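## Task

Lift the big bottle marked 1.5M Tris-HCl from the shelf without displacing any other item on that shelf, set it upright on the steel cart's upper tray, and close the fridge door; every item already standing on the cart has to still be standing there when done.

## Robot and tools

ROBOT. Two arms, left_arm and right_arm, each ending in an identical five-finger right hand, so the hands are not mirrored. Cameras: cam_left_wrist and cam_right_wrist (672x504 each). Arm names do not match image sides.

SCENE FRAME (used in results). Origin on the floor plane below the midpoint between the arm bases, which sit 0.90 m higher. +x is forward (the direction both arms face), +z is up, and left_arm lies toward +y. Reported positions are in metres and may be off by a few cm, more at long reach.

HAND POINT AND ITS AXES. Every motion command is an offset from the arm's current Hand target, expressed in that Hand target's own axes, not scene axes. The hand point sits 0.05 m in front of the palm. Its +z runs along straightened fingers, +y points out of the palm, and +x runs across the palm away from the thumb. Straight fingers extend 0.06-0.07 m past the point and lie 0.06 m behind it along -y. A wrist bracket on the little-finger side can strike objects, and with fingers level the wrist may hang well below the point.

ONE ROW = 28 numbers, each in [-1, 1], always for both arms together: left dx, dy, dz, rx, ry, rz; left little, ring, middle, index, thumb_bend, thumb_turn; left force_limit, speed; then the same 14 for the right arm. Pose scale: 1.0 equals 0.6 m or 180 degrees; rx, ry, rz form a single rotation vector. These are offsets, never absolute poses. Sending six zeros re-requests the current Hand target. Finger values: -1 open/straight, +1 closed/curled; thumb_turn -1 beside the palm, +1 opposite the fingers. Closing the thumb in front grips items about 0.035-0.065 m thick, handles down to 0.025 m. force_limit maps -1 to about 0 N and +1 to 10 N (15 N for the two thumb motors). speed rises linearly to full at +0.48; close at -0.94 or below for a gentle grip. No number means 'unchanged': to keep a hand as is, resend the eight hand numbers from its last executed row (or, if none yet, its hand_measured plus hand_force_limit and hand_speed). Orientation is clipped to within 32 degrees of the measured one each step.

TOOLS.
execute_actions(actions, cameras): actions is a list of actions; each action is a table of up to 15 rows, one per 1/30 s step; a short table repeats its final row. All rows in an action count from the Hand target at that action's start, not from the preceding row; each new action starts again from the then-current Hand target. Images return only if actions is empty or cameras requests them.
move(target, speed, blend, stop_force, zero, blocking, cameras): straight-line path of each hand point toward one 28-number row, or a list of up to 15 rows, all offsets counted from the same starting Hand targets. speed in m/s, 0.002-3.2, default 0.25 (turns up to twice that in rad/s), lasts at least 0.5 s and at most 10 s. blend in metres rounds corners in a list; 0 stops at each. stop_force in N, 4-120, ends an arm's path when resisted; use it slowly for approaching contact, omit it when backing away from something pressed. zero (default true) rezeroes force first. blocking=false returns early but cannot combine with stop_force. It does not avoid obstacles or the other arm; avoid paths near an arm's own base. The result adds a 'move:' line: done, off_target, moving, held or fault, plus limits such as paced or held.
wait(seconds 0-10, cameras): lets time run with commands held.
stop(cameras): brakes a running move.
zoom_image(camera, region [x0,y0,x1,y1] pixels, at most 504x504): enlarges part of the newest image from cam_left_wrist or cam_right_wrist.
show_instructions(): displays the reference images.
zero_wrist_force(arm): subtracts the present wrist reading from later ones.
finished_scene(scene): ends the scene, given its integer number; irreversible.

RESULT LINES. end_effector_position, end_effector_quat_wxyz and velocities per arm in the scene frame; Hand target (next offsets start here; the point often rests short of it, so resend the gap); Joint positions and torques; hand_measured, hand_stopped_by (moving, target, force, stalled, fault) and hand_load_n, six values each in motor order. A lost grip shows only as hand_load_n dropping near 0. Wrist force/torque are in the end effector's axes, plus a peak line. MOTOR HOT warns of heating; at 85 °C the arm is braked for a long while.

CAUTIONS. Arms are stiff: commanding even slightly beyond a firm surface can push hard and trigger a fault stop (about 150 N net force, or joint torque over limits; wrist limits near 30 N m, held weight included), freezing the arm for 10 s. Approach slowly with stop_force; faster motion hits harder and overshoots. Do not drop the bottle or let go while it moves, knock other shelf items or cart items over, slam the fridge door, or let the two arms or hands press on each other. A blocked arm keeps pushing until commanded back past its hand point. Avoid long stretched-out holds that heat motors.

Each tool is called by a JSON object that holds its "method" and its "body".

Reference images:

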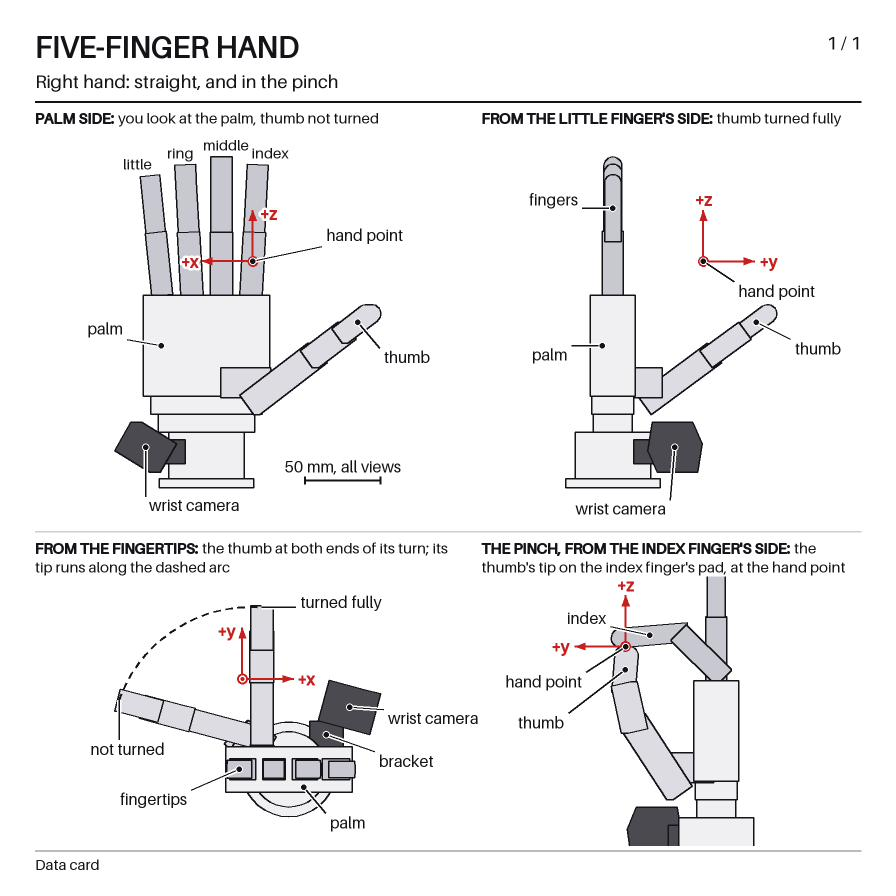

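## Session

{"method": "execute_actions", "body": {"actions": []}}

Scene clock: 0.00 s.
left_arm: end_effector_position=(+0.1171, +0.6336, +1.2125) hand_measured=(-1.000, -1.000, -1.000, -1.000, -1.000, -1.000) hand_load_n=(+0.0, +0.0, +0.0, +0.0, +0.0, +0.0) hand_stopped_by=(target, target, target, target, target, target) hand_force_limit=0.00 hand_speed=-0.80 end_effector_quat_wxyz=(-0.024, -0.276, +0.892, -0.357) | right_arm: end_effector_position=(+0.1904, -0.5653, +1.2447) hand_measured=(-1.000, -1.000, -1.000, -1.000, -1.000, -1.000) hand_load_n=(+0.0, +0.0, -0.5, +0.0, +0.0, +0.0) hand_stopped_by=(target, target, target, target, target, target) hand_force_limit=0.00 hand_speed=-0.80 end_effector_quat_wxyz=(-0.065, +0.035, +0.933, -0.353)
Joint positions: left_arm=[0.297 -2.06 2.366 1.322 2.3 -1.851] | right_arm=[-0.321 -2.06 2.28 1.26 2.3 -1.851]
Joint velocities: within noise
Joint torques (N m): no reading
Wrist force (N): no reading
Wrist torque (N m): no reading
Wrist force, peak (N): no reading
Hand target: left_arm +0.1171, +0.6336, +1.2125; -0.024, -0.276, +0.892, -0.357 | right_arm +0.1904, -0.5653, +1.2447; -0.065, +0.035, +0.933, -0.353

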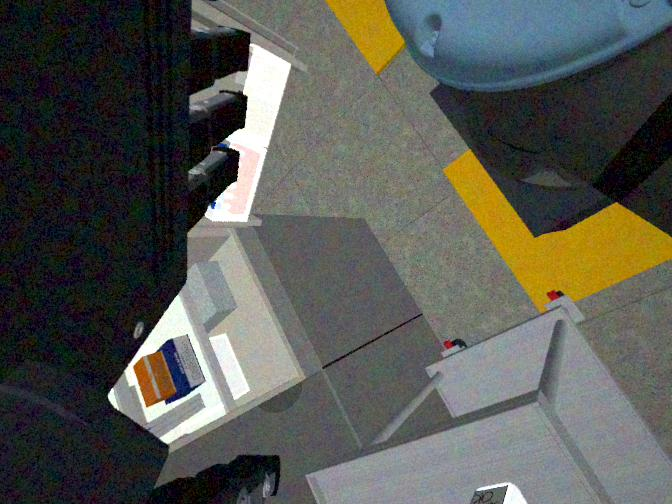

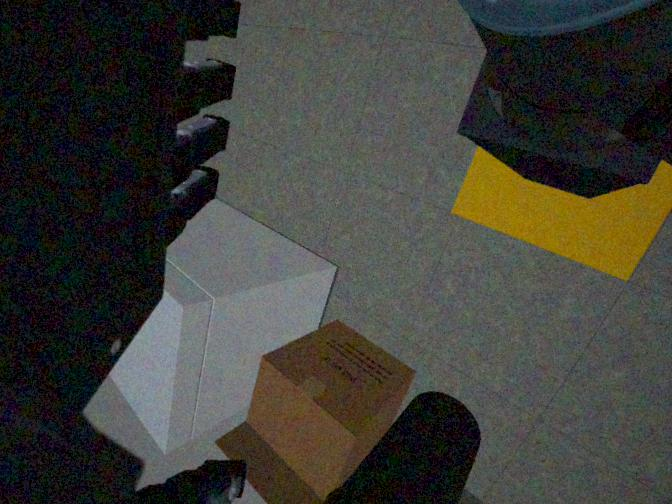

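{"method": "move", "body": {"target": [[-0.346,-0.2237,-0.12,-0.1533,-0.1675,0,-1,-1,-1,-1,-1,-1,0,-0.8,0,0,0,0,0,0,-1,-1,-1,-1,-1,-1,0,-0.8]], "speed": 0.3, "cameras": ["cam_left_wrist"]}}

Scene clock: 2.63 s.
left_arm: end_effector_position=(+0.3500, +0.6993, +1.3001) hand_measured=(-1.000, -1.000, -1.000, -1.000, -1.000, -1.000) hand_load_n=(+0.0, +0.0, +0.0, +0.0, +0.0, +0.0) hand_stopped_by=(target, target, target, target, target, target) hand_force_limit=0.00 hand_speed=-0.80 end_effector_quat_wxyz=(+0.143, -0.345, +0.926, -0.053) | right_arm: end_effector_position=(+0.1904, -0.5653, +1.2447) hand_measured=(-1.000, -1.000, -1.000, -1.000, -1.000, -1.000) hand_load_n=(+0.0, +0.0, +0.0, +0.0, -0.5, +0.0) hand_stopped_by=(target, target, target, target, target, target) hand_force_limit=0.00 hand_speed=-0.80 end_effector_quat_wxyz=(-0.065, +0.035, +0.933, -0.353)
Joint positions: left_arm=[-0.341 -1.926 2.033 1.175 1.47 -2.61] | right_arm=[-0.321 -2.06 2.28 1.26 2.3 -1.851]
Joint torques (N m): left_arm=[12.34 4.89 -54.07 -0.24 -1.47 -2.04] | right_arm=[-4.72 1.01 -36.1 3.65 0.66 0.22]
Wrist force (N): left_arm=[-0.9 1.2 -0.5] | right_arm=[0.3 0.0 -0.1]
Wrist torque (N m): left_arm=[0.29 0.04 0.25] | right_arm=[0.00 -0.04 0.02]
Wrist force, peak (N): left_arm=[-1.4 0.8 -0.7] | right_arm=[0.5 -0.9 0.0]
Hand target: left_arm +0.3501, +0.6994, +1.3001; +0.143, -0.345, +0.926, -0.053 | right_arm +0.1904, -0.5653, +1.2447; -0.065, +0.035, +0.933, -0.353
Off the commanded pose: left_arm 0.000 m, 0 deg | right_arm 0.000 m, 0 deg.
move: done
Images, in order (width x height): cam_left_wrist 672x504.

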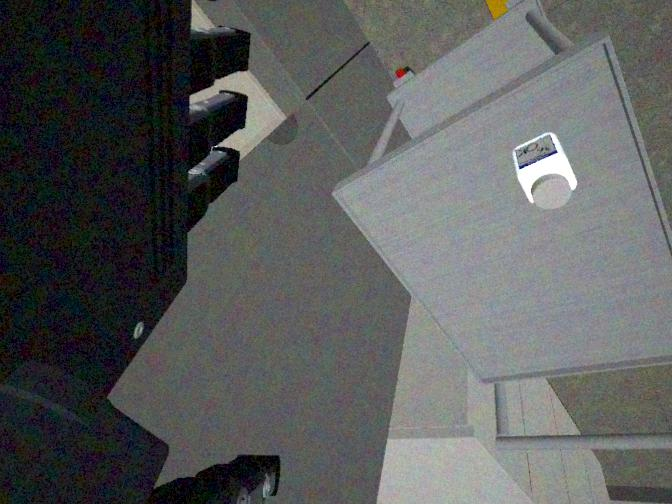

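{"method": "move", "body": {"target": [[-0.057,-0.223,-0.045,0.084,0.0314,-0.769,-1,-1,-1,-1,-1,-1,0,-0.8,0,0,0,0,0,0,-1,-1,-1,-1,-1,-1,0,-0.8],[-0.124,-0.282,-0.052,0.4113,0.1534,-0.678,-1,-1,-1,-1,-1,-1,0,-0.8,0,0,0,0,0,0,-1,-1,-1,-1,-1,-1,0,-0.8]], "speed": 0.5, "blend": 0.02, "cameras": ["cam_left_wrist"]}}

Scene clock: 7.83 s.
left_arm: end_effector_position=(+0.4999, +0.6199, +1.3800) hand_measured=(-1.000, -1.000, -1.000, -1.000, -1.000, -1.000) hand_load_n=(+0.0, +0.0, +0.0, +0.0, +0.0, +0.0) hand_stopped_by=(target, target, target, target, target, target) hand_force_limit=0.00 hand_speed=-0.80 end_effector_quat_wxyz=(+0.000, +0.766, +0.000, +0.643) | right_arm: end_effector_position=(+0.1904, -0.5653, +1.2447) hand_measured=(-1.000, -1.000, -1.000, -1.000, -1.000, -1.000) hand_load_n=(+0.0, -0.5, +0.0, +0.0, +0.5, +0.0) hand_stopped_by=(target, target, target, target, target, target) hand_force_limit=0.00 hand_speed=-0.80 end_effector_quat_wxyz=(-0.065, +0.035, +0.933, -0.353)
Joint positions: left_arm=[-0.193 -2.154 2.185 0.147 1.38 -4.747] | right_arm=[-0.321 -2.06 2.28 1.26 2.3 -1.851]
Joint torques (N m): left_arm=[6.8 -10.44 -33.26 -4.16 1.69 2.89] | right_arm=[-0.99 1.22 -35.8 4.01 1.36 0.32]
Wrist force (N): left_arm=[2.8 2.9 1.9] | right_arm=[0.6 -0.2 0.3]
Wrist torque (N m): left_arm=[0.33 -0.61 0.43] | right_arm=[-0.06 -0.10 0.03]
Wrist force, peak (N): left_arm=[3.6 3.8 1.2] | right_arm=[0.6 -0.7 0.0]
Hand target: left_arm +0.4999, +0.6199, +1.3800; +0.000, +0.766, +0.000, +0.643 | right_arm +0.1904, -0.5653, +1.2447; -0.065, +0.035, +0.933, -0.353
Off the commanded pose: left_arm 0.000 m, 0 deg | right_arm 0.000 m, 0 deg.
move: done
Images, in order (width x height): cam_left_wrist 672x504.

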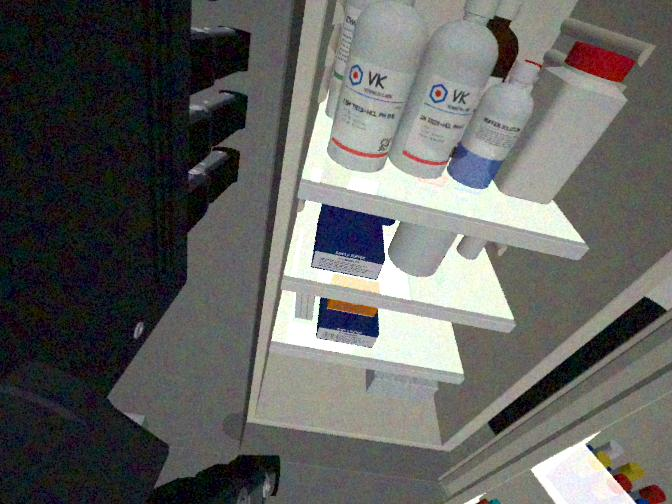

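{"method": "zoom_image", "body": {"camera": "cam_left_wrist", "region": [290, 0, 560, 220]}}

{"method": "zoom_image", "body": {"camera": "cam_left_wrist", "region": [320, 60, 480, 190]}}

Scaled by 1.867 from the camera's 672x504 image, which has a finer 960x720 frame.

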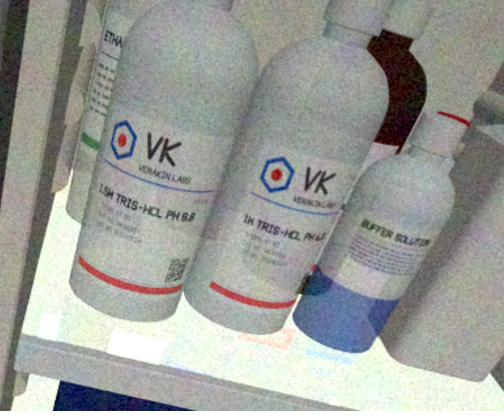

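Scaled by 3.150 from the camera's 672x504 image, which has a finer 960x720 frame.

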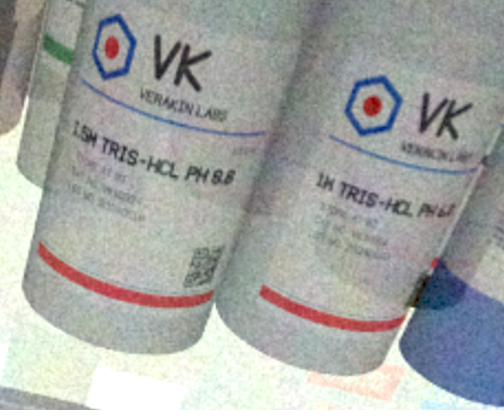

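{"method": "move", "body": {"target": [[0.1285,0.1,0.248,0.0838,0.1108,0,1,1,-0.7,-0.7,-0.8,1,0.3,0.3,0,0,0,0,0,0,-1,-1,-1,-1,-1,-1,0,-0.8]], "speed": 0.25, "cameras": ["cam_left_wrist"]}}

Scene clock: 12.13 s.
left_arm: end_effector_position=(+0.6598, +0.5600, +1.4303) hand_measured=(+1.000, +1.000, -0.700, -0.700, -0.800, +1.000) hand_load_n=(+0.0, +0.0, +0.0, +0.0, +0.0, +0.0) hand_stopped_by=(target, target, target, target, target, target) hand_force_limit=0.30 hand_speed=0.30 end_effector_quat_wxyz=(-0.100, +0.637, +0.084, +0.760) | right_arm: end_effector_position=(+0.1904, -0.5653, +1.2447) hand_measured=(-1.000, -1.000, -1.000, -1.000, -1.000, -1.000) hand_load_n=(+0.0, +0.0, +0.0, +0.0, +0.0, +0.0) hand_stopped_by=(target, target, target, target, target, target) hand_force_limit=0.00 hand_speed=-0.80 end_effector_quat_wxyz=(-0.065, +0.035, +0.933, -0.353)
Joint positions: left_arm=[-0.473 -1.982 2.179 -0.431 0.849 -4.557] | right_arm=[-0.321 -2.06 2.28 1.26 2.3 -1.851]
Joint torques (N m): left_arm=[-16.46 4.58 -49.38 -6 -0.98 2.59] | right_arm=[-5.01 0.74 -36.24 3.51 1.08 0.3]
Wrist force (N): left_arm=[3.1 1.8 1.7] | right_arm=[0.3 0.0 0.2]
Wrist torque (N m): left_arm=[0.15 -0.70 0.38] | right_arm=[-0.02 -0.05 0.02]
Wrist force, peak (N): left_arm=[2.9 3.0 2.6] | right_arm=[0.3 -0.9 -0.1]
Hand target: left_arm +0.6598, +0.5600, +1.4302; -0.100, +0.637, +0.084, +0.760 | right_arm +0.1904, -0.5653, +1.2447; -0.065, +0.035, +0.933, -0.353
Off the commanded pose: left_arm 0.000 m, 0 deg | right_arm 0.000 m, 0 deg.
move: done
Images, in order (width x height): cam_left_wrist 672x504.

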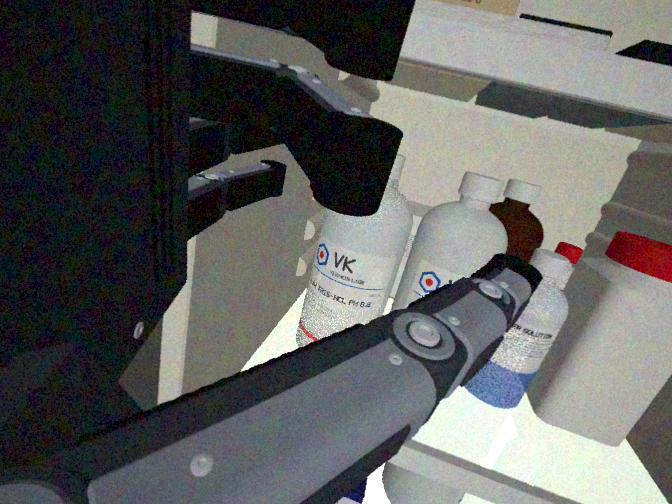

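{"method": "zoom_image", "body": {"camera": "cam_left_wrist", "region": [280, 120, 520, 360]}}

Scaled by 2.100 from the camera's 672x504 image, which has a finer 960x720 frame.

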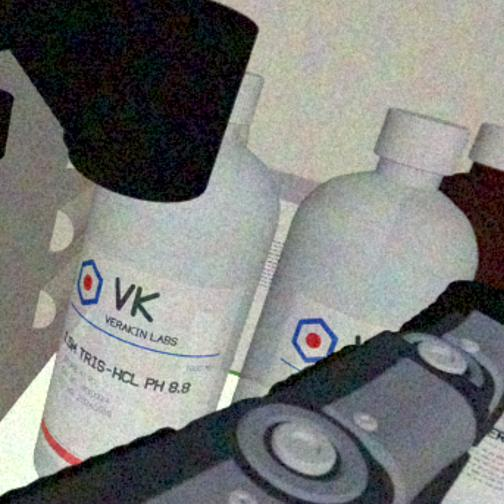

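{"method": "move", "body": {"target": [[-0.0468,0.0477,0.2243,0,0,0,1,1,-0.7,-0.7,-0.8,1,0.3,0.3,0,0,0,0,0,0,-1,-1,-1,-1,-1,-1,0,-0.8]], "speed": 0.1, "stop_force": 8, "cameras": ["cam_left_wrist"]}}

Scene clock: 15.70 s.
left_arm: end_effector_position=(+0.8000, +0.5680, +1.4261) hand_measured=(+1.000, +1.000, -0.700, -0.700, -0.800, +1.000) hand_load_n=(-0.5, +0.0, +0.0, +0.0, +0.0, +0.0) hand_stopped_by=(target, target, target, target, target, target) hand_force_limit=0.30 hand_speed=0.30 end_effector_quat_wxyz=(-0.100, +0.637, +0.084, +0.760) | right_arm: end_effector_position=(+0.1904, -0.5653, +1.2447) hand_measured=(-1.000, -1.000, -1.000, -1.000, -1.000, -1.000) hand_load_n=(+0.0, -0.5, +0.0, +0.0, +0.0, -0.5) hand_stopped_by=(target, target, target, target, target, target) hand_force_limit=0.00 hand_speed=-0.80 end_effector_quat_wxyz=(-0.065, +0.035, +0.933, -0.353)
Joint positions: left_arm=[-0.326 -1.698 1.985 -0.496 0.993 -4.598] | right_arm=[-0.321 -2.06 2.28 1.26 2.3 -1.851]
Joint torques (N m): left_arm=[12.52 -23.22 -58.01 -6.09 1.83 -2.51] | right_arm=[-3.62 2.97 -36.09 3.68 0.76 0.42]
Wrist force (N): left_arm=[2.6 2.3 1.8] | right_arm=[0.1 -0.1 -0.1]
Wrist torque (N m): left_arm=[0.17 -0.69 0.55] | right_arm=[-0.02 -0.02 0.00]
Wrist force, peak (N): left_arm=[2.4 2.5 2.6] | right_arm=[0.8 -0.6 -0.2]
Hand target: left_arm +0.8000, +0.5680, +1.4261; -0.100, +0.637, +0.084, +0.760 | right_arm +0.1904, -0.5653, +1.2447; -0.065, +0.035, +0.933, -0.353
Off the commanded pose: left_arm 0.000 m, 0 deg | right_arm 0.000 m, 0 deg.
move: done
Images, in order (width x height): cam_left_wrist 672x504.

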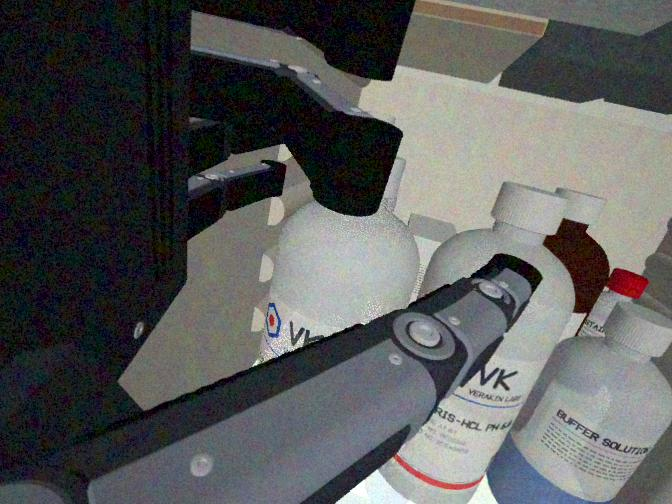

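{"method": "move", "body": {"target": [[-0.0218,0.0222,0.1128,0,0,0,1,1,-0.7,-0.7,-0.8,1,0.3,0.3,0,0,0,0,0,0,-1,-1,-1,-1,-1,-1,0,-0.8]], "speed": 0.06, "stop_force": 5, "cameras": ["cam_left_wrist"]}}

Scene clock: 18.60 s.
left_arm: end_effector_position=(+0.8700, +0.5730, +1.4250) hand_measured=(+1.000, +1.000, -0.700, -0.700, -0.800, +1.000) hand_load_n=(+0.0, +0.0, +0.0, +0.0, +0.0, +0.5) hand_stopped_by=(target, target, target, target, target, target) hand_force_limit=0.30 hand_speed=0.30 end_effector_quat_wxyz=(-0.100, +0.637, +0.084, +0.760) | right_arm: end_effector_position=(+0.1904, -0.5653, +1.2447) hand_measured=(-1.000, -1.000, -1.000, -1.000, -1.000, -1.000) hand_load_n=(+0.0, +0.0, +0.0, -0.5, +0.0, +0.0) hand_stopped_by=(target, target, target, target, target, target) hand_force_limit=0.00 hand_speed=-0.80 end_effector_quat_wxyz=(-0.065, +0.035, +0.933, -0.353)
Joint positions: left_arm=[-0.278 -1.573 1.871 -0.501 1.04 -4.609] | right_arm=[-0.321 -2.06 2.28 1.26 2.3 -1.851]
Joint torques (N m): left_arm=[14.57 -32.29 -56.28 0.76 2.65 -2.33] | right_arm=[-2.18 2.56 -37.34 3.86 0.77 0.76]
Wrist force (N): left_arm=[2.7 2.4 2.2] | right_arm=[0.2 -0.5 0.3]
Wrist torque (N m): left_arm=[0.17 -0.68 0.49] | right_arm=[-0.09 -0.04 0.00]
Wrist force, peak (N): left_arm=[2.7 2.4 2.2] | right_arm=[0.8 -0.4 0.2]
Hand target: left_arm +0.8700, +0.5730, +1.4250; -0.100, +0.637, +0.084, +0.760 | right_arm +0.1904, -0.5653, +1.2447; -0.065, +0.035, +0.933, -0.353
Off the commanded pose: left_arm 0.000 m, 0 deg | right_arm 0.000 m, 0 deg.
move: done
Images, in order (width x height): cam_left_wrist 672x504.

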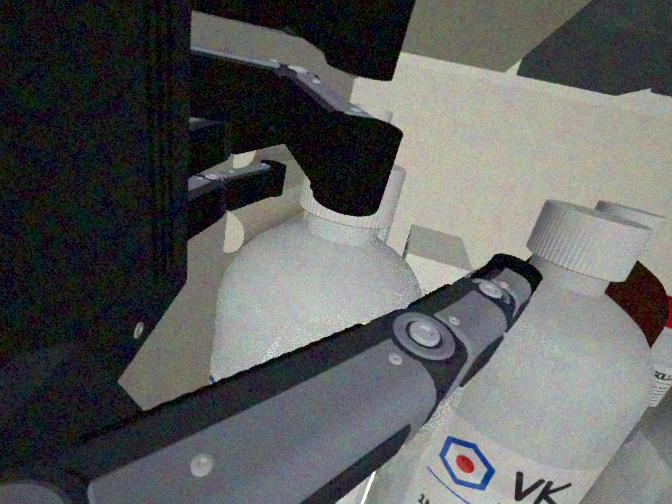

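{"method": "move", "body": {"target": [[-0.005,0,0.0375,0,0,0,1,1,-0.7,-0.7,-0.8,1,0.3,0.3,0,0,0,0,0,0,-1,-1,-1,-1,-1,-1,0,-0.8]], "speed": 0.03, "stop_force": 4, "cameras": ["cam_left_wrist"]}}

Scene clock: 20.80 s.
left_arm: end_effector_position=(+0.8919, +0.5789, +1.4260) hand_measured=(+1.000, +1.000, -0.700, -0.700, -0.800, +1.000) hand_load_n=(+0.0, +0.0, +0.0, +0.0, +0.0, +0.5) hand_stopped_by=(target, target, target, target, target, target) hand_force_limit=0.30 hand_speed=0.30 end_effector_quat_wxyz=(-0.100, +0.637, +0.084, +0.760) | right_arm: end_effector_position=(+0.1904, -0.5653, +1.2447) hand_measured=(-1.000, -1.000, -1.000, -1.000, -1.000, -1.000) hand_load_n=(+0.0, +0.0, +0.0, +0.0, +0.0, +0.0) hand_stopped_by=(target, target, target, target, target, target) hand_force_limit=0.00 hand_speed=-0.80 end_effector_quat_wxyz=(-0.065, +0.035, +0.933, -0.353)
Joint positions: left_arm=[-0.258 -1.536 1.831 -0.496 1.059 -4.614] | right_arm=[-0.321 -2.06 2.28 1.26 2.3 -1.851]
Joint torques (N m): left_arm=[13.53 -34.24 -58.94 0.94 2.52 -2.46] | right_arm=[-0.48 0.34 -38.29 3.77 0.92 0.76]
Wrist force (N): left_arm=[2.7 2.6 1.9] | right_arm=[0.6 -0.2 -0.1]
Wrist torque (N m): left_arm=[0.21 -0.68 0.48] | right_arm=[-0.03 -0.10 0.03]
Wrist force, peak (N): left_arm=[2.8 2.5 2.4] | right_arm=[0.7 -0.2 0.5]
Hand target: left_arm +0.8919, +0.5789, +1.4260; -0.100, +0.637, +0.084, +0.760 | right_arm +0.1904, -0.5653, +1.2447; -0.065, +0.035, +0.933, -0.353
Off the commanded pose: left_arm 0.000 m, 0 deg | right_arm 0.000 m, 0 deg.
move: done
Images, in order (width x height): cam_left_wrist 672x504.

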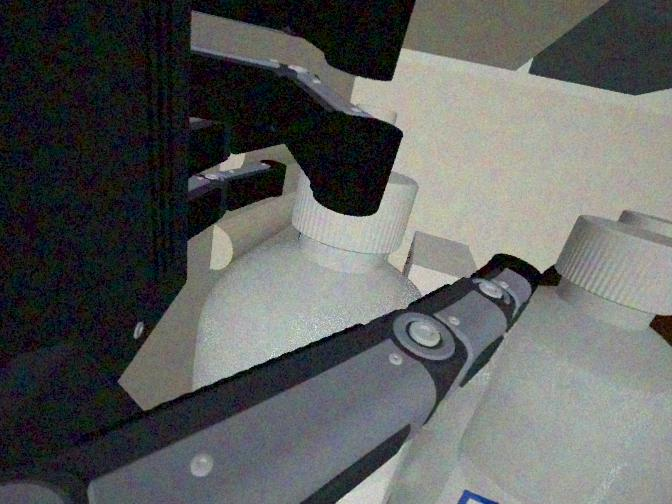

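{"method": "execute_actions", "body": {"actions": [[[0,0,0,0,0,0,1,1,-0.7,-0.7,-0.2,1,-0.4,-0.4,0,0,0,0,0,0,-1,-1,-1,-1,-1,-1,0,-0.8]],[[0,0,0,0,0,0,1,1,-0.7,-0.7,-0.2,1,-0.4,-0.4,0,0,0,0,0,0,-1,-1,-1,-1,-1,-1,0,-0.8]],[[0,0,0,0,0,0,1,1,0.9,0.9,-0.2,1,-0.4,-0.7,0,0,0,0,0,0,-1,-1,-1,-1,-1,-1,0,-0.8]],[[0,0,0,0,0,0,1,1,0.9,0.9,-0.2,1,-0.4,-0.7,0,0,0,0,0,0,-1,-1,-1,-1,-1,-1,0,-0.8]],[[0,0,0,0,0,0,1,1,0.9,0.9,-0.2,1,-0.4,-0.7,0,0,0,0,0,0,-1,-1,-1,-1,-1,-1,0,-0.8]]], "cameras": ["cam_left_wrist"]}}

Scene clock: 23.80 s.
left_arm: end_effector_position=(+0.8919, +0.5789, +1.4260) hand_measured=(+1.000, +1.000, -0.288, -0.234, -0.204, +1.000) hand_load_n=(+0.0, +0.0, +1.5, +7.0, +8.5, +1.0) hand_stopped_by=(target, target, force, force, target, target) hand_force_limit=-0.40 hand_speed=-0.70 end_effector_quat_wxyz=(-0.100, +0.637, +0.084, +0.760) | right_arm: end_effector_position=(+0.1904, -0.5653, +1.2447) hand_measured=(-1.000, -1.000, -1.000, -1.000, -1.000, -1.000) hand_load_n=(+0.0, +0.0, +0.0, +0.0, +0.0, +0.0) hand_stopped_by=(target, target, target, target, target, target) hand_force_limit=0.00 hand_speed=-0.80 end_effector_quat_wxyz=(-0.065, +0.035, +0.933, -0.353)
Joint positions: left_arm=[-0.258 -1.536 1.831 -0.496 1.059 -4.614] | right_arm=[-0.321 -2.06 2.28 1.26 2.3 -1.851]
Joint torques (N m): left_arm=[6.28 -47.09 -48.94 -3.23 -0.97 -1.96] | right_arm=[-1.81 3.7 -36.95 3.98 0.97 0.31]
Wrist force (N): left_arm=[3.9 3.3 2.6] | right_arm=[-0.1 0.3 -0.2]
Wrist torque (N m): left_arm=[0.12 -0.64 0.53] | right_arm=[0.06 0.02 0.01]
Wrist force, peak (N): left_arm=[4.0 2.8 3.8] | right_arm=[0.4 -0.6 0.6]
Hand target: left_arm +0.8919, +0.5789, +1.4260; -0.100, +0.637, +0.084, +0.760 | right_arm +0.1904, -0.5653, +1.2447; -0.065, +0.035, +0.933, -0.353
Off the commanded pose: left_arm 0.000 m, 0 deg | right_arm 0.000 m, 0 deg.
Step readings (end_effector_position of left_arm | right_arm):
0: (+0.8919, +0.5789, +1.4260) | (+0.1904, -0.5653, +1.2447)
1: (+0.8919, +0.5789, +1.4260) | (+0.1904, -0.5653, +1.2447)
2: (+0.8919, +0.5789, +1.4260) | (+0.1904, -0.5653, +1.2447)
4: (+0.8919, +0.5789, +1.4260) | (+0.1904, -0.5653, +1.2447)
8: (+0.8919, +0.5789, +1.4260) | (+0.1904, -0.5653, +1.2447)
15: (+0.8919, +0.5789, +1.4260) | (+0.1904, -0.5653, +1.2447)
16: (+0.8919, +0.5789, +1.4260) | (+0.1904, -0.5653, +1.2447)
17: (+0.8919, +0.5789, +1.4260) | (+0.1904, -0.5653, +1.2447)
19: (+0.8919, +0.5789, +1.4260) | (+0.1904, -0.5653, +1.2447)
23: (+0.8919, +0.5789, +1.4260) | (+0.1904, -0.5653, +1.2447)
30: (+0.8919, +0.5789, +1.4260) | (+0.1904, -0.5653, +1.2447)
31: (+0.8919, +0.5789, +1.4260) | (+0.1904, -0.5653, +1.2447)
32: (+0.8919, +0.5789, +1.4260) | (+0.1904, -0.5653, +1.2447)
34: (+0.8919, +0.5789, +1.4260) | (+0.1904, -0.5653, +1.2447)
38: (+0.8919, +0.5789, +1.4260) | (+0.1904, -0.5653, +1.2447)
45: (+0.8919, +0.5789, +1.4260) | (+0.1904, -0.5653, +1.2447)
46: (+0.8919, +0.5789, +1.4260) | (+0.1904, -0.5653, +1.2447)
47: (+0.8919, +0.5789, +1.4260) | (+0.1904, -0.5653, +1.2447)
49: (+0.8919, +0.5789, +1.4260) | (+0.1904, -0.5653, +1.2447)
53: (+0.8919, +0.5789, +1.4260) | (+0.1904, -0.5653, +1.2447)
60: (+0.8919, +0.5789, +1.4260) | (+0.1904, -0.5653, +1.2447)
61: (+0.8919, +0.5789, +1.4260) | (+0.1904, -0.5653, +1.2447)
62: (+0.8919, +0.5789, +1.4260) | (+0.1904, -0.5653, +1.2447)
64: (+0.8919, +0.5789, +1.4260) | (+0.1904, -0.5653, +1.2447)
68: (+0.8919, +0.5789, +1.4260) | (+0.1904, -0.5653, +1.2447)
75: (+0.8919, +0.5789, +1.4260) | (+0.1904, -0.5653, +1.2447)
Images, in order (width x height): cam_left_wrist 672x504.

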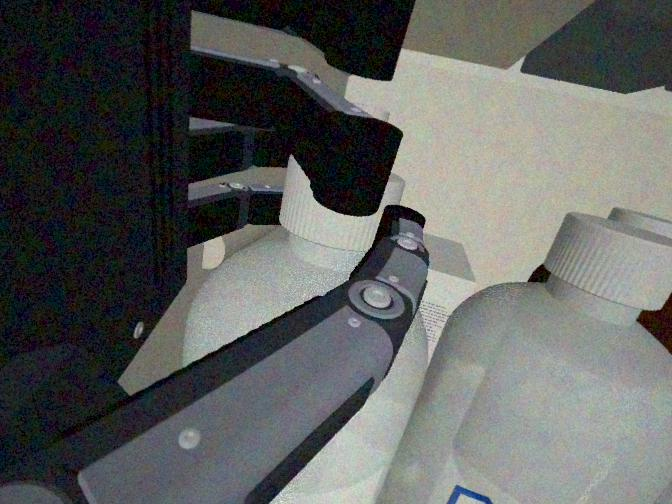

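{"method": "execute_actions", "body": {"actions": [[[0,0,0,0,0,0,1,1,0.95,0.9,-0.2,1,0.1,-0.8,0,0,0,0,0,0,-1,-1,-1,-1,-1,-1,0,-0.8]],[[0,0,0,0,0,0,1,1,0.95,0.9,-0.2,1,0.1,-0.8,0,0,0,0,0,0,-1,-1,-1,-1,-1,-1,0,-0.8]],[[0,0,0,0,0,0,1,1,0.95,0.95,-0.2,1,0.3,-0.92,0,0,0,0,0,0,-1,-1,-1,-1,-1,-1,0,-0.8]],[[0,0,0,0,0,0,1,1,0.95,0.95,-0.2,1,0.3,-0.92,0,0,0,0,0,0,-1,-1,-1,-1,-1,-1,0,-0.8]]]}}

{"method": "move", "body": {"target": [[0.005,0,0.0009,0,0,0,1,1,0.95,0.95,-0.2,1,0.3,-0.92,0,0,0,0,0,0,-1,-1,-1,-1,-1,-1,0,-0.8]], "speed": 0.02, "cameras": ["cam_left_wrist"]}}

Scene clock: 26.30 s.
left_arm: end_effector_position=(+0.8919, +0.5789, +1.4260) hand_measured=(+1.000, +1.000, -0.274, -0.228, -0.204, +1.000) hand_load_n=(+0.0, +0.0, +5.5, +6.5, +10.5, +1.0) hand_stopped_by=(target, target, force, force, target, target) hand_force_limit=0.30 hand_speed=-0.92 end_effector_quat_wxyz=(-0.100, +0.637, +0.084, +0.760) | right_arm: end_effector_position=(+0.1904, -0.5653, +1.2447) hand_measured=(-1.000, -1.000, -1.000, -1.000, -1.000, -1.000) hand_load_n=(+0.0, +0.0, +0.0, +0.0, -0.5, +0.0) hand_stopped_by=(target, target, target, target, target, target) hand_force_limit=0.00 hand_speed=-0.80 end_effector_quat_wxyz=(-0.065, +0.035, +0.933, -0.353)
Joint positions: left_arm=[-0.258 -1.536 1.831 -0.496 1.059 -4.614] | right_arm=[-0.321 -2.06 2.28 1.26 2.3 -1.851]
Joint torques (N m): left_arm=[-7.05 -62.96 -38.38 -4.02 -1.42 -1.17] | right_arm=[-3.3 1.62 -36.26 3.95 1.16 0.85]
Wrist force (N): left_arm=[5.3 3.3 5.0] | right_arm=[0.0 -0.5 0.2]
Wrist torque (N m): left_arm=[0.14 -0.64 0.52] | right_arm=[-0.08 -0.01 -0.01]
Wrist force, peak (N): left_arm=[5.8 3.2 5.1] | right_arm=[0.3 -0.6 0.7]
Hand target: left_arm +0.8919, +0.5789, +1.4260; -0.100, +0.637, +0.084, +0.760 | right_arm +0.1904, -0.5653, +1.2447; -0.065, +0.035, +0.933, -0.353
Off the commanded pose: left_arm 0.000 m, 0 deg | right_arm 0.000 m, 0 deg.
Step readings (end_effector_position of left_arm | right_arm):
0: (+0.8919, +0.5789, +1.4260) | (+0.1904, -0.5653, +1.2447)
1: (+0.8919, +0.5789, +1.4260) | (+0.1904, -0.5653, +1.2447)
2: (+0.8919, +0.5789, +1.4260) | (+0.1904, -0.5653, +1.2447)
4: (+0.8919, +0.5789, +1.4260) | (+0.1904, -0.5653, +1.2447)
8: (+0.8919, +0.5789, +1.4260) | (+0.1904, -0.5653, +1.2447)
15: (+0.8919, +0.5789, +1.4260) | (+0.1904, -0.5653, +1.2447)
16: (+0.8919, +0.5789, +1.4260) | (+0.1904, -0.5653, +1.2447)
17: (+0.8919, +0.5789, +1.4260) | (+0.1904, -0.5653, +1.2447)
19: (+0.8919, +0.5789, +1.4260) | (+0.1904, -0.5653, +1.2447)
23: (+0.8919, +0.5789, +1.4260) | (+0.1904, -0.5653, +1.2447)
30: (+0.8919, +0.5789, +1.4260) | (+0.1904, -0.5653, +1.2447)
31: (+0.8919, +0.5789, +1.4260) | (+0.1904, -0.5653, +1.2447)
32: (+0.8919, +0.5789, +1.4260) | (+0.1904, -0.5653, +1.2447)
34: (+0.8919, +0.5789, +1.4260) | (+0.1904, -0.5653, +1.2447)
38: (+0.8919, +0.5789, +1.4260) | (+0.1904, -0.5653, +1.2447)
45: (+0.8919, +0.5789, +1.4260) | (+0.1904, -0.5653, +1.2447)
46: (+0.8919, +0.5789, +1.4260) | (+0.1904, -0.5653, +1.2447)
47: (+0.8919, +0.5789, +1.4260) | (+0.1904, -0.5653, +1.2447)
49: (+0.8919, +0.5789, +1.4260) | (+0.1904, -0.5653, +1.2447)
53: (+0.8919, +0.5789, +1.4260) | (+0.1904, -0.5653, +1.2447)
60: (+0.8919, +0.5789, +1.4260) | (+0.1904, -0.5653, +1.2447)

Scene clock: 27.00 s.
left_arm: end_effector_position=(+0.8919, +0.5789, +1.4289) hand_measured=(+1.000, +1.000, -0.274, -0.228, -0.204, +1.000) hand_load_n=(+0.0, +0.0, +2.0, +7.0, +10.0, +4.0) hand_stopped_by=(target, target, force, force, target, target) hand_force_limit=0.30 hand_speed=-0.92 end_effector_quat_wxyz=(-0.100, +0.637, +0.084, +0.760) | right_arm: end_effector_position=(+0.1904, -0.5653, +1.2447) hand_measured=(-1.000, -1.000, -1.000, -1.000, -1.000, -1.000) hand_load_n=(+0.0, +0.0, +0.0, +0.0, +0.0, +0.0) hand_stopped_by=(target, target, target, target, target, target) hand_force_limit=0.00 hand_speed=-0.80 end_effector_quat_wxyz=(-0.065, +0.035, +0.933, -0.353)
Joint positions: left_arm=[-0.258 -1.537 1.827 -0.491 1.059 -4.614] | right_arm=[-0.321 -2.06 2.28 1.26 2.3 -1.851]
Joint torques (N m): left_arm=[-9.33 -77.9 -67.08 -1.98 -0.62 -0.48] | right_arm=[-1.9 2.68 -37.07 3.52 0.62 1.07]
Wrist force (N): left_arm=[-7.6 2.7 -0.1] | right_arm=[0.2 -0.2 0.4]
Wrist torque (N m): left_arm=[0.23 -0.83 0.40] | right_arm=[-0.06 -0.05 0.01]
Wrist force, peak (N): left_arm=[-8.0 2.7 0.1] | right_arm=[0.4 -0.5 0.2]
Hand target: left_arm +0.8919, +0.5789, +1.4291; -0.100, +0.637, +0.084, +0.760 | right_arm +0.1904, -0.5653, +1.2447; -0.065, +0.035, +0.933, -0.353
Off the commanded pose: left_arm 0.000 m, 0 deg | right_arm 0.000 m, 0 deg.
move: done
Images, in order (width x height): cam_left_wrist 672x504.

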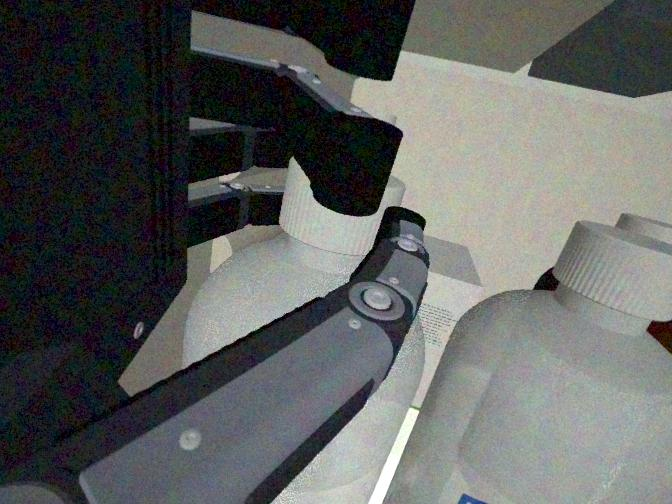

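{"method": "execute_actions", "body": {"actions": [[[0,0,0,0,0,0,1,1,1.0,0.95,-0.2,1,0.35,-0.92,0,0,0,0,0,0,-1,-1,-1,-1,-1,-1,0,-0.8]],[[0,0,0,0,0,0,1,1,1.0,0.95,-0.2,1,0.35,-0.92,0,0,0,0,0,0,-1,-1,-1,-1,-1,-1,0,-0.8]],[[0,0,0,0,0,0,1,1,1.0,1.0,-0.2,1,0.45,-0.92,0,0,0,0,0,0,-1,-1,-1,-1,-1,-1,0,-0.8]]]}}

{"method": "move", "body": {"target": [[0.007,0,0.0012,0,0,0,1,1,1.0,1.0,-0.2,1,0.45,-0.92,0,0,0,0,0,0,-1,-1,-1,-1,-1,-1,0,-0.8]], "speed": 0.02, "cameras": ["cam_left_wrist"]}}

Scene clock: 28.93 s.
left_arm: end_effector_position=(+0.8919, +0.5789, +1.4291) hand_measured=(+1.000, +1.000, -0.254, -0.216, -0.206, +1.000) hand_load_n=(+0.0, +0.0, +6.0, +8.0, +14.5, +5.5) hand_stopped_by=(target, target, force, force, target, target) hand_force_limit=0.45 hand_speed=-0.92 end_effector_quat_wxyz=(-0.100, +0.637, +0.084, +0.760) | right_arm: end_effector_position=(+0.1904, -0.5653, +1.2447) hand_measured=(-1.000, -1.000, -1.000, -1.000, -1.000, -1.000) hand_load_n=(+0.0, +0.0, +0.0, +0.0, +0.0, +0.0) hand_stopped_by=(target, target, target, target, target, target) hand_force_limit=0.00 hand_speed=-0.80 end_effector_quat_wxyz=(-0.065, +0.035, +0.933, -0.353)
Joint positions: left_arm=[-0.258 -1.538 1.827 -0.491 1.059 -4.614] | right_arm=[-0.321 -2.06 2.28 1.26 2.3 -1.851]
Joint torques (N m): left_arm=[-4.5 -68.72 -59.68 -1.48 2.65 -0.09] | right_arm=[-1.84 1.68 -37.21 3.77 1.03 0.72]
Wrist force (N): left_arm=[-7.7 2.5 0.3] | right_arm=[0.2 -0.6 0.0]
Wrist torque (N m): left_arm=[0.18 -0.82 0.39] | right_arm=[-0.10 -0.04 0.00]
Wrist force, peak (N): left_arm=[-8.1 2.6 0.0] | right_arm=[0.4 -0.7 0.5]
Hand target: left_arm +0.8919, +0.5789, +1.4291; -0.100, +0.637, +0.084, +0.760 | right_arm +0.1904, -0.5653, +1.2447; -0.065, +0.035, +0.933, -0.353
Off the commanded pose: left_arm 0.000 m, 0 deg | right_arm 0.000 m, 0 deg.
Step readings (end_effector_position of left_arm | right_arm):
0: (+0.8919, +0.5789, +1.4290) | (+0.1904, -0.5653, +1.2447)
1: (+0.8919, +0.5789, +1.4290) | (+0.1904, -0.5653, +1.2447)
2: (+0.8919, +0.5789, +1.4290) | (+0.1904, -0.5653, +1.2447)
4: (+0.8919, +0.5789, +1.4290) | (+0.1904, -0.5653, +1.2447)
8: (+0.8919, +0.5789, +1.4291) | (+0.1904, -0.5653, +1.2447)
15: (+0.8919, +0.5789, +1.4291) | (+0.1904, -0.5653, +1.2447)
16: (+0.8919, +0.5789, +1.4291) | (+0.1904, -0.5653, +1.2447)
17: (+0.8919, +0.5789, +1.4291) | (+0.1904, -0.5653, +1.2447)
19: (+0.8919, +0.5789, +1.4291) | (+0.1904, -0.5653, +1.2447)
23: (+0.8919, +0.5789, +1.4291) | (+0.1904, -0.5653, +1.2447)
30: (+0.8919, +0.5789, +1.4291) | (+0.1904, -0.5653, +1.2447)
31: (+0.8919, +0.5789, +1.4291) | (+0.1904, -0.5653, +1.2447)
32: (+0.8919, +0.5789, +1.4291) | (+0.1904, -0.5653, +1.2447)
34: (+0.8919, +0.5789, +1.4291) | (+0.1904, -0.5653, +1.2447)
38: (+0.8919, +0.5789, +1.4291) | (+0.1904, -0.5653, +1.2447)
45: (+0.8919, +0.5789, +1.4291) | (+0.1904, -0.5653, +1.2447)

Scene clock: 29.67 s.
left_arm: end_effector_position=(+0.8919, +0.5789, +1.4331) hand_measured=(+1.000, +1.000, -0.254, -0.216, -0.206, +1.000) hand_load_n=(+0.0, +0.0, +5.5, +8.0, +14.0, +5.0) hand_stopped_by=(target, target, force, force, target, target) hand_force_limit=0.45 hand_speed=-0.92 end_effector_quat_wxyz=(-0.100, +0.637, +0.084, +0.760) | right_arm: end_effector_position=(+0.1904, -0.5653, +1.2447) hand_measured=(-1.000, -1.000, -1.000, -1.000, -1.000, -1.000) hand_load_n=(+0.0, -0.5, -0.5, +0.0, +0.0, +0.0) hand_stopped_by=(target, target, target, target, target, target) hand_force_limit=0.00 hand_speed=-0.80 end_effector_quat_wxyz=(-0.065, +0.035, +0.933, -0.353)
Joint positions: left_arm=[-0.258 -1.54 1.821 -0.483 1.059 -4.614] | right_arm=[-0.321 -2.06 2.28 1.26 2.3 -1.851]
Joint torques (N m): left_arm=[-8.73 -74.73 -67.6 -1.37 1.9 0.87] | right_arm=[-1.07 1.57 -35.82 3.53 0.98 1.42]
Wrist force (N): left_arm=[-7.8 2.6 0.0] | right_arm=[0.3 0.1 0.0]
Wrist torque (N m): left_arm=[0.22 -0.82 0.40] | right_arm=[0.01 -0.05 0.02]
Wrist force, peak (N): left_arm=[-8.2 2.8 0.3] | right_arm=[0.4 -0.4 0.5]
Hand target: left_arm +0.8919, +0.5789, +1.4333; -0.100, +0.637, +0.084, +0.760 | right_arm +0.1904, -0.5653, +1.2447; -0.065, +0.035, +0.933, -0.353
Off the commanded pose: left_arm 0.000 m, 0 deg | right_arm 0.000 m, 0 deg.
move: done
Images, in order (width x height): cam_left_wrist 672x504.

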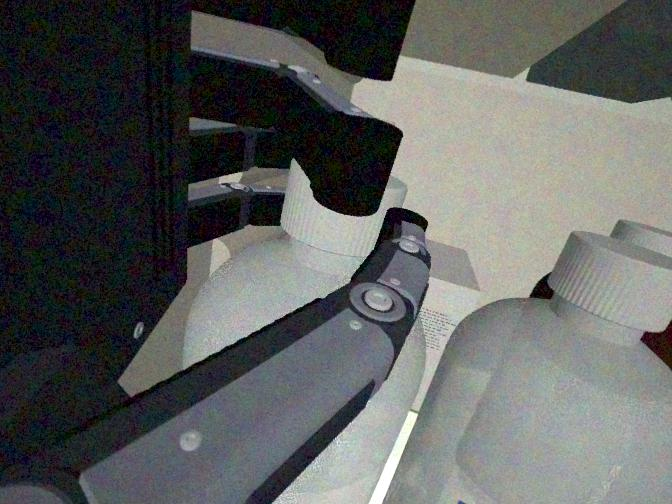

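{"method": "move", "body": {"target": [[0.028,-0.0432,-0.1585,0,0,0,1,1,1.0,1.0,-0.2,1,0.45,-0.92,0,0,0,0,0,0,-1,-1,-1,-1,-1,-1,0,-0.8]], "speed": 0.06, "stop_force": 10, "cameras": ["cam_left_wrist"]}}

Scene clock: 32.67 s.
left_arm: end_effector_position=(+0.7919, +0.5789, +1.4332) hand_measured=(+1.000, +1.000, -0.254, -0.216, -0.206, +1.000) hand_load_n=(+0.0, +0.0, +6.0, +8.0, +14.5, +5.5) hand_stopped_by=(target, target, force, force, target, target) hand_force_limit=0.45 hand_speed=-0.92 end_effector_quat_wxyz=(-0.100, +0.637, +0.084, +0.760) | right_arm: end_effector_position=(+0.1904, -0.5653, +1.2447) hand_measured=(-1.000, -1.000, -1.000, -1.000, -1.000, -1.000) hand_load_n=(+0.0, +0.0, +0.0, +0.0, +0.0, +0.0) hand_stopped_by=(target, target, target, target, target, target) hand_force_limit=0.00 hand_speed=-0.80 end_effector_quat_wxyz=(-0.065, +0.035, +0.933, -0.353)
Joint positions: left_arm=[-0.31 -1.715 1.986 -0.479 1.008 -4.602] | right_arm=[-0.321 -2.06 2.28 1.26 2.3 -1.851]
Joint torques (N m): left_arm=[-18.32 -58.82 -43.48 -1.21 -1.17 1.49] | right_arm=[-1.86 2.17 -37.19 3.82 0.5 0.95]
Wrist force (N): left_arm=[-8.2 2.3 0.1] | right_arm=[-0.1 -0.1 0.2]
Wrist torque (N m): left_arm=[0.19 -0.78 0.44] | right_arm=[-0.02 0.01 -0.01]
Wrist force, peak (N): left_arm=[-8.5 2.7 0.3] | right_arm=[0.4 -0.4 0.7]
Hand target: left_arm +0.7919, +0.5789, +1.4332; -0.100, +0.637, +0.084, +0.760 | right_arm +0.1904, -0.5653, +1.2447; -0.065, +0.035, +0.933, -0.353
Off the commanded pose: left_arm 0.000 m, 0 deg | right_arm 0.000 m, 0 deg.
move: done
Images, in order (width x height): cam_left_wrist 672x504.

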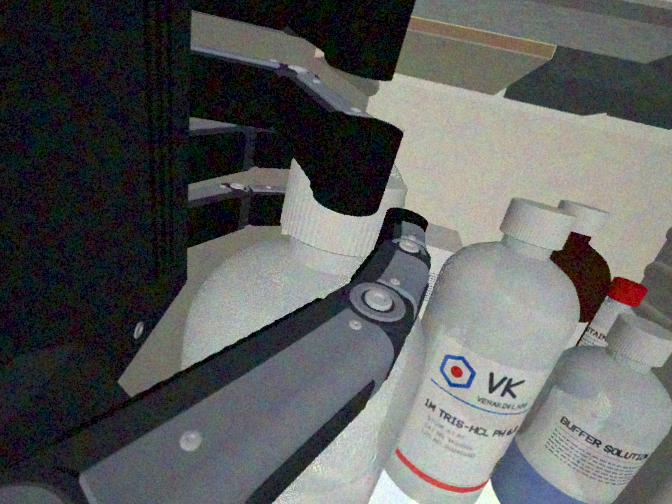

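{"method": "move", "body": {"target": [[0.0626,-0.0852,-0.337,0,0,0,1,1,1.0,1.0,-0.2,1,0.45,-0.92,0,0,0,0,0,0,-1,-1,-1,-1,-1,-1,0,-0.8],[0.0865,-0.2307,-0.3282,0.0547,0,0.0097,1,1,1.0,1.0,-0.2,1,0.45,-0.92,0,0,0,0,0,0,-1,-1,-1,-1,-1,-1,0,-0.8],[0.0912,-0.5142,-0.3553,0.1368,0,0.0242,1,1,1.0,1.0,-0.2,1,0.45,-0.92,0,0,0,0,0,0,-1,-1,-1,-1,-1,-1,0,-0.8],[0.0795,-0.9958,-0.384,0.1915,0,0.0338,1,1,1.0,1.0,-0.2,1,0.45,-0.92,0,0,0,0,0,0,-1,-1,-1,-1,-1,-1,0,-0.8]], "speed": [0.12,0.15,0.15,0.15], "blend": 0.04, "cameras": ["cam_left_wrist"]}}

Scene clock: 39.27 s.
left_arm: end_effector_position=(+0.4099, +1.0948, +1.4392) hand_measured=(+1.000, +1.000, -0.254, -0.216, -0.206, +1.000) hand_load_n=(+0.0, +0.0, +5.5, +8.0, +14.5, +4.0) hand_stopped_by=(target, target, force, force, target, target) hand_force_limit=0.45 hand_speed=-0.92 end_effector_quat_wxyz=(-0.323, +0.582, +0.272, +0.694) | right_arm: end_effector_position=(+0.1904, -0.5653, +1.2447) hand_measured=(-1.000, -1.000, -1.000, -1.000, -1.000, -1.000) hand_load_n=(+0.5, +0.0, +0.0, +0.0, +0.0, +0.0) hand_stopped_by=(target, target, target, target, target, target) hand_force_limit=0.00 hand_speed=-0.80 end_effector_quat_wxyz=(-0.065, +0.035, +0.933, -0.353)
Joint positions: left_arm=[0.678 -1.893 2.106 -0.391 1.379 -4.68] | right_arm=[-0.321 -2.06 2.28 1.26 2.3 -1.851]
Joint torques (N m): left_arm=[10.56 -12.1 -67.78 -11.41 1.71 -2.98] | right_arm=[-0.13 1.79 -36.66 3.52 1.21 1.12]
Wrist force (N): left_arm=[-7.7 2.7 -0.5] | right_arm=[0.2 -0.4 0.2]
Wrist torque (N m): left_arm=[0.26 -0.83 0.47] | right_arm=[-0.07 -0.04 0.00]
Wrist force, peak (N): left_arm=[-8.7 2.7 1.5] | right_arm=[0.5 -0.9 0.1]
Hand target: left_arm +0.4098, +1.0950, +1.4392; -0.324, +0.582, +0.272, +0.694 | right_arm +0.1904, -0.5653, +1.2447; -0.065, +0.035, +0.933, -0.353
Off the commanded pose: left_arm 0.000 m, 0 deg | right_arm 0.000 m, 0 deg.
move: done
Images, in order (width x height): cam_left_wrist 672x504.

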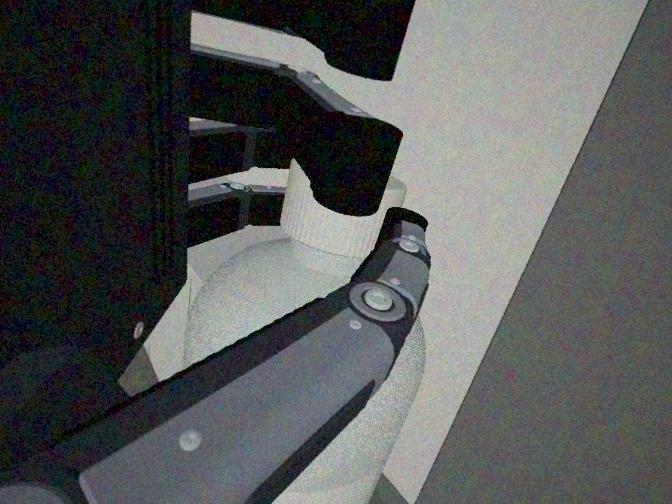

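{"method": "move", "body": {"target": [[-0.1782,-0.0462,0.0507,0,0,0,1,1,1.0,1.0,-0.2,1,0.45,-0.92,0,0,0,0,0,0,-1,-1,-1,-1,-1,-1,0,-0.8],[-0.5952,-0.0462,-0.023,0,0,0,1,1,1.0,1.0,-0.2,1,0.45,-0.92,0,0,0,0,0,0,-1,-1,-1,-1,-1,-1,0,-0.8]], "speed": 0.12, "blend": 0.03, "stop_force": 12, "cameras": ["cam_left_wrist"]}}

{"method": "move", "body": {"target": [[-0.1067,0,-0.0188,0,0,0,1,1,1.0,1.0,-0.2,1,0.45,-0.92,0,0,0,0,0,0,-1,-1,-1,-1,-1,-1,0,-0.8]], "speed": 0.02, "stop_force": 5, "cameras": ["cam_left_wrist"]}}

Scene clock: 44.50 s.
left_arm: end_effector_position=(+0.4201, +1.1496, +1.0851) hand_measured=(+1.000, +1.000, -0.254, -0.216, -0.206, +1.000) hand_load_n=(+0.0, +0.0, +5.0, +8.0, +14.0, +5.0) hand_stopped_by=(target, target, force, force, target, target) hand_force_limit=0.45 hand_speed=-0.92 end_effector_quat_wxyz=(-0.324, +0.582, +0.272, +0.694) | right_arm: end_effector_position=(+0.1904, -0.5653, +1.2447) hand_measured=(-1.000, -1.000, -1.000, -1.000, -1.000, -1.000) hand_load_n=(+0.0, -0.5, +0.0, +0.0, +0.0, +0.0) hand_stopped_by=(target, target, target, target, target, target) hand_force_limit=0.00 hand_speed=-0.80 end_effector_quat_wxyz=(-0.065, +0.035, +0.933, -0.353)
Joint positions: left_arm=[0.761 -1.353 2.39 -1.212 1.46 -4.694] | right_arm=[-0.321 -2.06 2.28 1.26 2.3 -1.851]
Joint torques (N m): left_arm=[10.02 -38.82 -20.22 -10.86 1.68 -1.89] | right_arm=[-0.99 1.63 -36.85 3.68 1.01 1.29]
Wrist force (N): left_arm=[-7.9 2.9 0.5] | right_arm=[0.4 -0.6 0.2]
Wrist torque (N m): left_arm=[0.34 -0.82 0.53] | right_arm=[-0.11 -0.07 0.01]
Wrist force, peak (N): left_arm=[-9.4 3.1 0.1] | right_arm=[0.4 -0.7 0.2]
Hand target: left_arm +0.4201, +1.1496, +1.0851; -0.324, +0.582, +0.272, +0.694 | right_arm +0.1904, -0.5653, +1.2447; -0.065, +0.035, +0.933, -0.353
Off the commanded pose: left_arm 0.000 m, 0 deg | right_arm 0.000 m, 0 deg.
move: done
Images, in order (width x height): cam_left_wrist 672x504.

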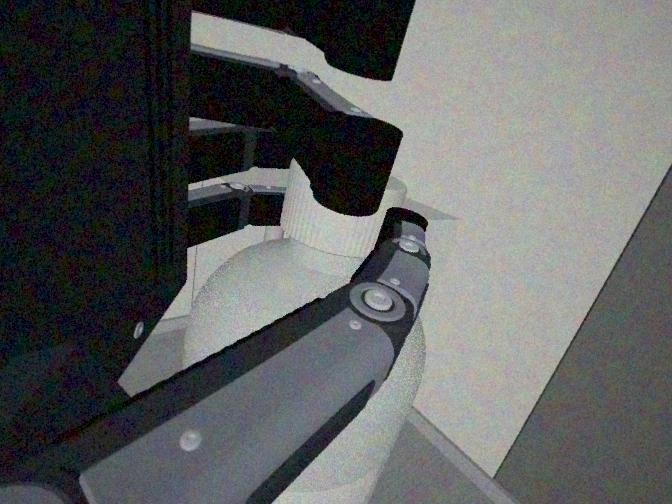

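Scene clock: 47.37 s.
left_arm: end_effector_position=(+0.4201, +1.1496, +1.0578) hand_measured=(+1.000, +1.000, -0.254, -0.216, -0.206, +1.000) hand_load_n=(+0.0, +0.0, +5.5, +8.5, +14.0, +4.0) hand_stopped_by=(target, target, force, force, target, target) hand_force_limit=0.45 hand_speed=-0.92 end_effector_quat_wxyz=(-0.324, +0.582, +0.272, +0.694) | right_arm: end_effector_position=(+0.1904, -0.5653, +1.2447) hand_measured=(-1.000, -1.000, -1.000, -1.000, -1.000, -1.000) hand_load_n=(+0.0, +0.0, +0.0, +0.0, +0.0, +0.0) hand_stopped_by=(target, target, target, target, target, target) hand_force_limit=0.00 hand_speed=-0.80 end_effector_quat_wxyz=(-0.065, +0.035, +0.933, -0.353)
Joint positions: left_arm=[0.761 -1.296 2.4 -1.281 1.46 -4.694] | right_arm=[-0.321 -2.06 2.28 1.26 2.3 -1.851]
Joint torques (N m): left_arm=[-2.21 -69.13 -37.5 -0.74 0.98 -2.4] | right_arm=[-0.88 1.67 -38.09 3.16 0.6 0.69]
Wrist force (N): left_arm=[-3.4 3.3 1.8] | right_arm=[0.3 0.0 0.3]
Wrist torque (N m): left_arm=[0.47 -0.85 0.57] | right_arm=[-0.02 -0.07 0.02]
Wrist force, peak (N): left_arm=[-7.9 3.7 0.9] | right_arm=[0.8 -0.5 0.1]
Hand target: left_arm +0.4201, +1.1496, +1.0578; -0.324, +0.582, +0.272, +0.694 (not the last commanded pose) | right_arm +0.1904, -0.5653, +1.2447; -0.065, +0.035, +0.933, -0.353
Off the commanded pose: left_arm 0.038 m, 0 deg | right_arm 0.000 m, 0 deg.
move: contact (left_arm)
Images, in order (width x height): cam_left_wrist 672x504.

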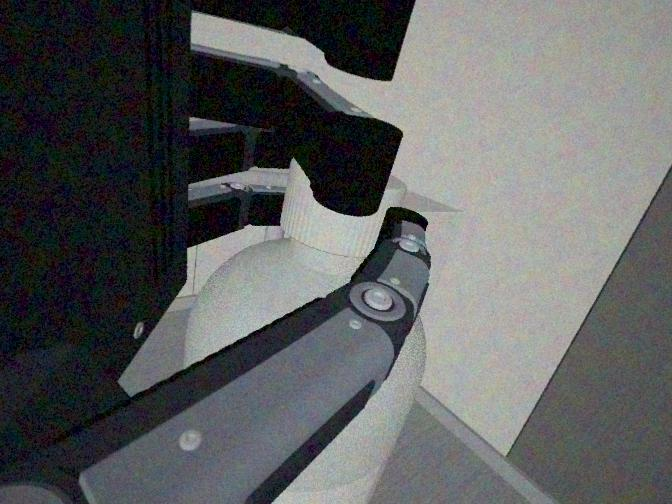

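{"method": "move", "body": {"target": [[-0.0025,0,-0.0004,0,0,0,1,1,1.0,1.0,-0.2,1,0.45,-0.92,0,0,0,0,0,0,-1,-1,-1,-1,-1,-1,0,-0.8]], "speed": 0.02}}

Scene clock: 48.23 s.
left_arm: end_effector_position=(+0.4202, +1.1497, +1.0566) hand_measured=(+1.000, +1.000, -0.254, -0.216, -0.206, +1.000) hand_load_n=(+0.0, +0.0, +7.5, +9.5, +13.0, +1.5) hand_stopped_by=(target, target, force, force, target, target) hand_force_limit=0.45 hand_speed=-0.92 end_effector_quat_wxyz=(-0.324, +0.582, +0.272, +0.694) | right_arm: end_effector_position=(+0.1904, -0.5653, +1.2447) hand_measured=(-1.000, -1.000, -1.000, -1.000, -1.000, -1.000) hand_load_n=(+0.0, +0.0, +0.0, +0.0, +0.0, +0.0) hand_stopped_by=(target, target, target, target, target, target) hand_force_limit=0.00 hand_speed=-0.80 end_effector_quat_wxyz=(-0.065, +0.035, +0.933, -0.353)
Joint positions: left_arm=[0.761 -1.292 2.401 -1.284 1.46 -4.694] | right_arm=[-0.321 -2.06 2.28 1.26 2.3 -1.851]
Joint torques (N m): left_arm=[5.33 -29.78 -4.38 -1.78 2.49 -1.94] | right_arm=[-4.44 0.65 -36.6 3.71 0.76 0.88]
Wrist force (N): left_arm=[11.8 2.8 7.9] | right_arm=[-0.3 -0.3 -0.3]
Wrist torque (N m): left_arm=[0.48 -0.61 0.75] | right_arm=[-0.03 0.04 -0.02]
Wrist force, peak (N): left_arm=[12.0 2.5 7.9] | right_arm=[0.4 -0.3 0.7]
Hand target: left_arm +0.4201, +1.1496, +1.0563; -0.324, +0.582, +0.272, +0.694 | right_arm +0.1904, -0.5653, +1.2447; -0.065, +0.035, +0.933, -0.353
Off the commanded pose: left_arm 0.000 m, 0 deg | right_arm 0.000 m, 0 deg.
move: done


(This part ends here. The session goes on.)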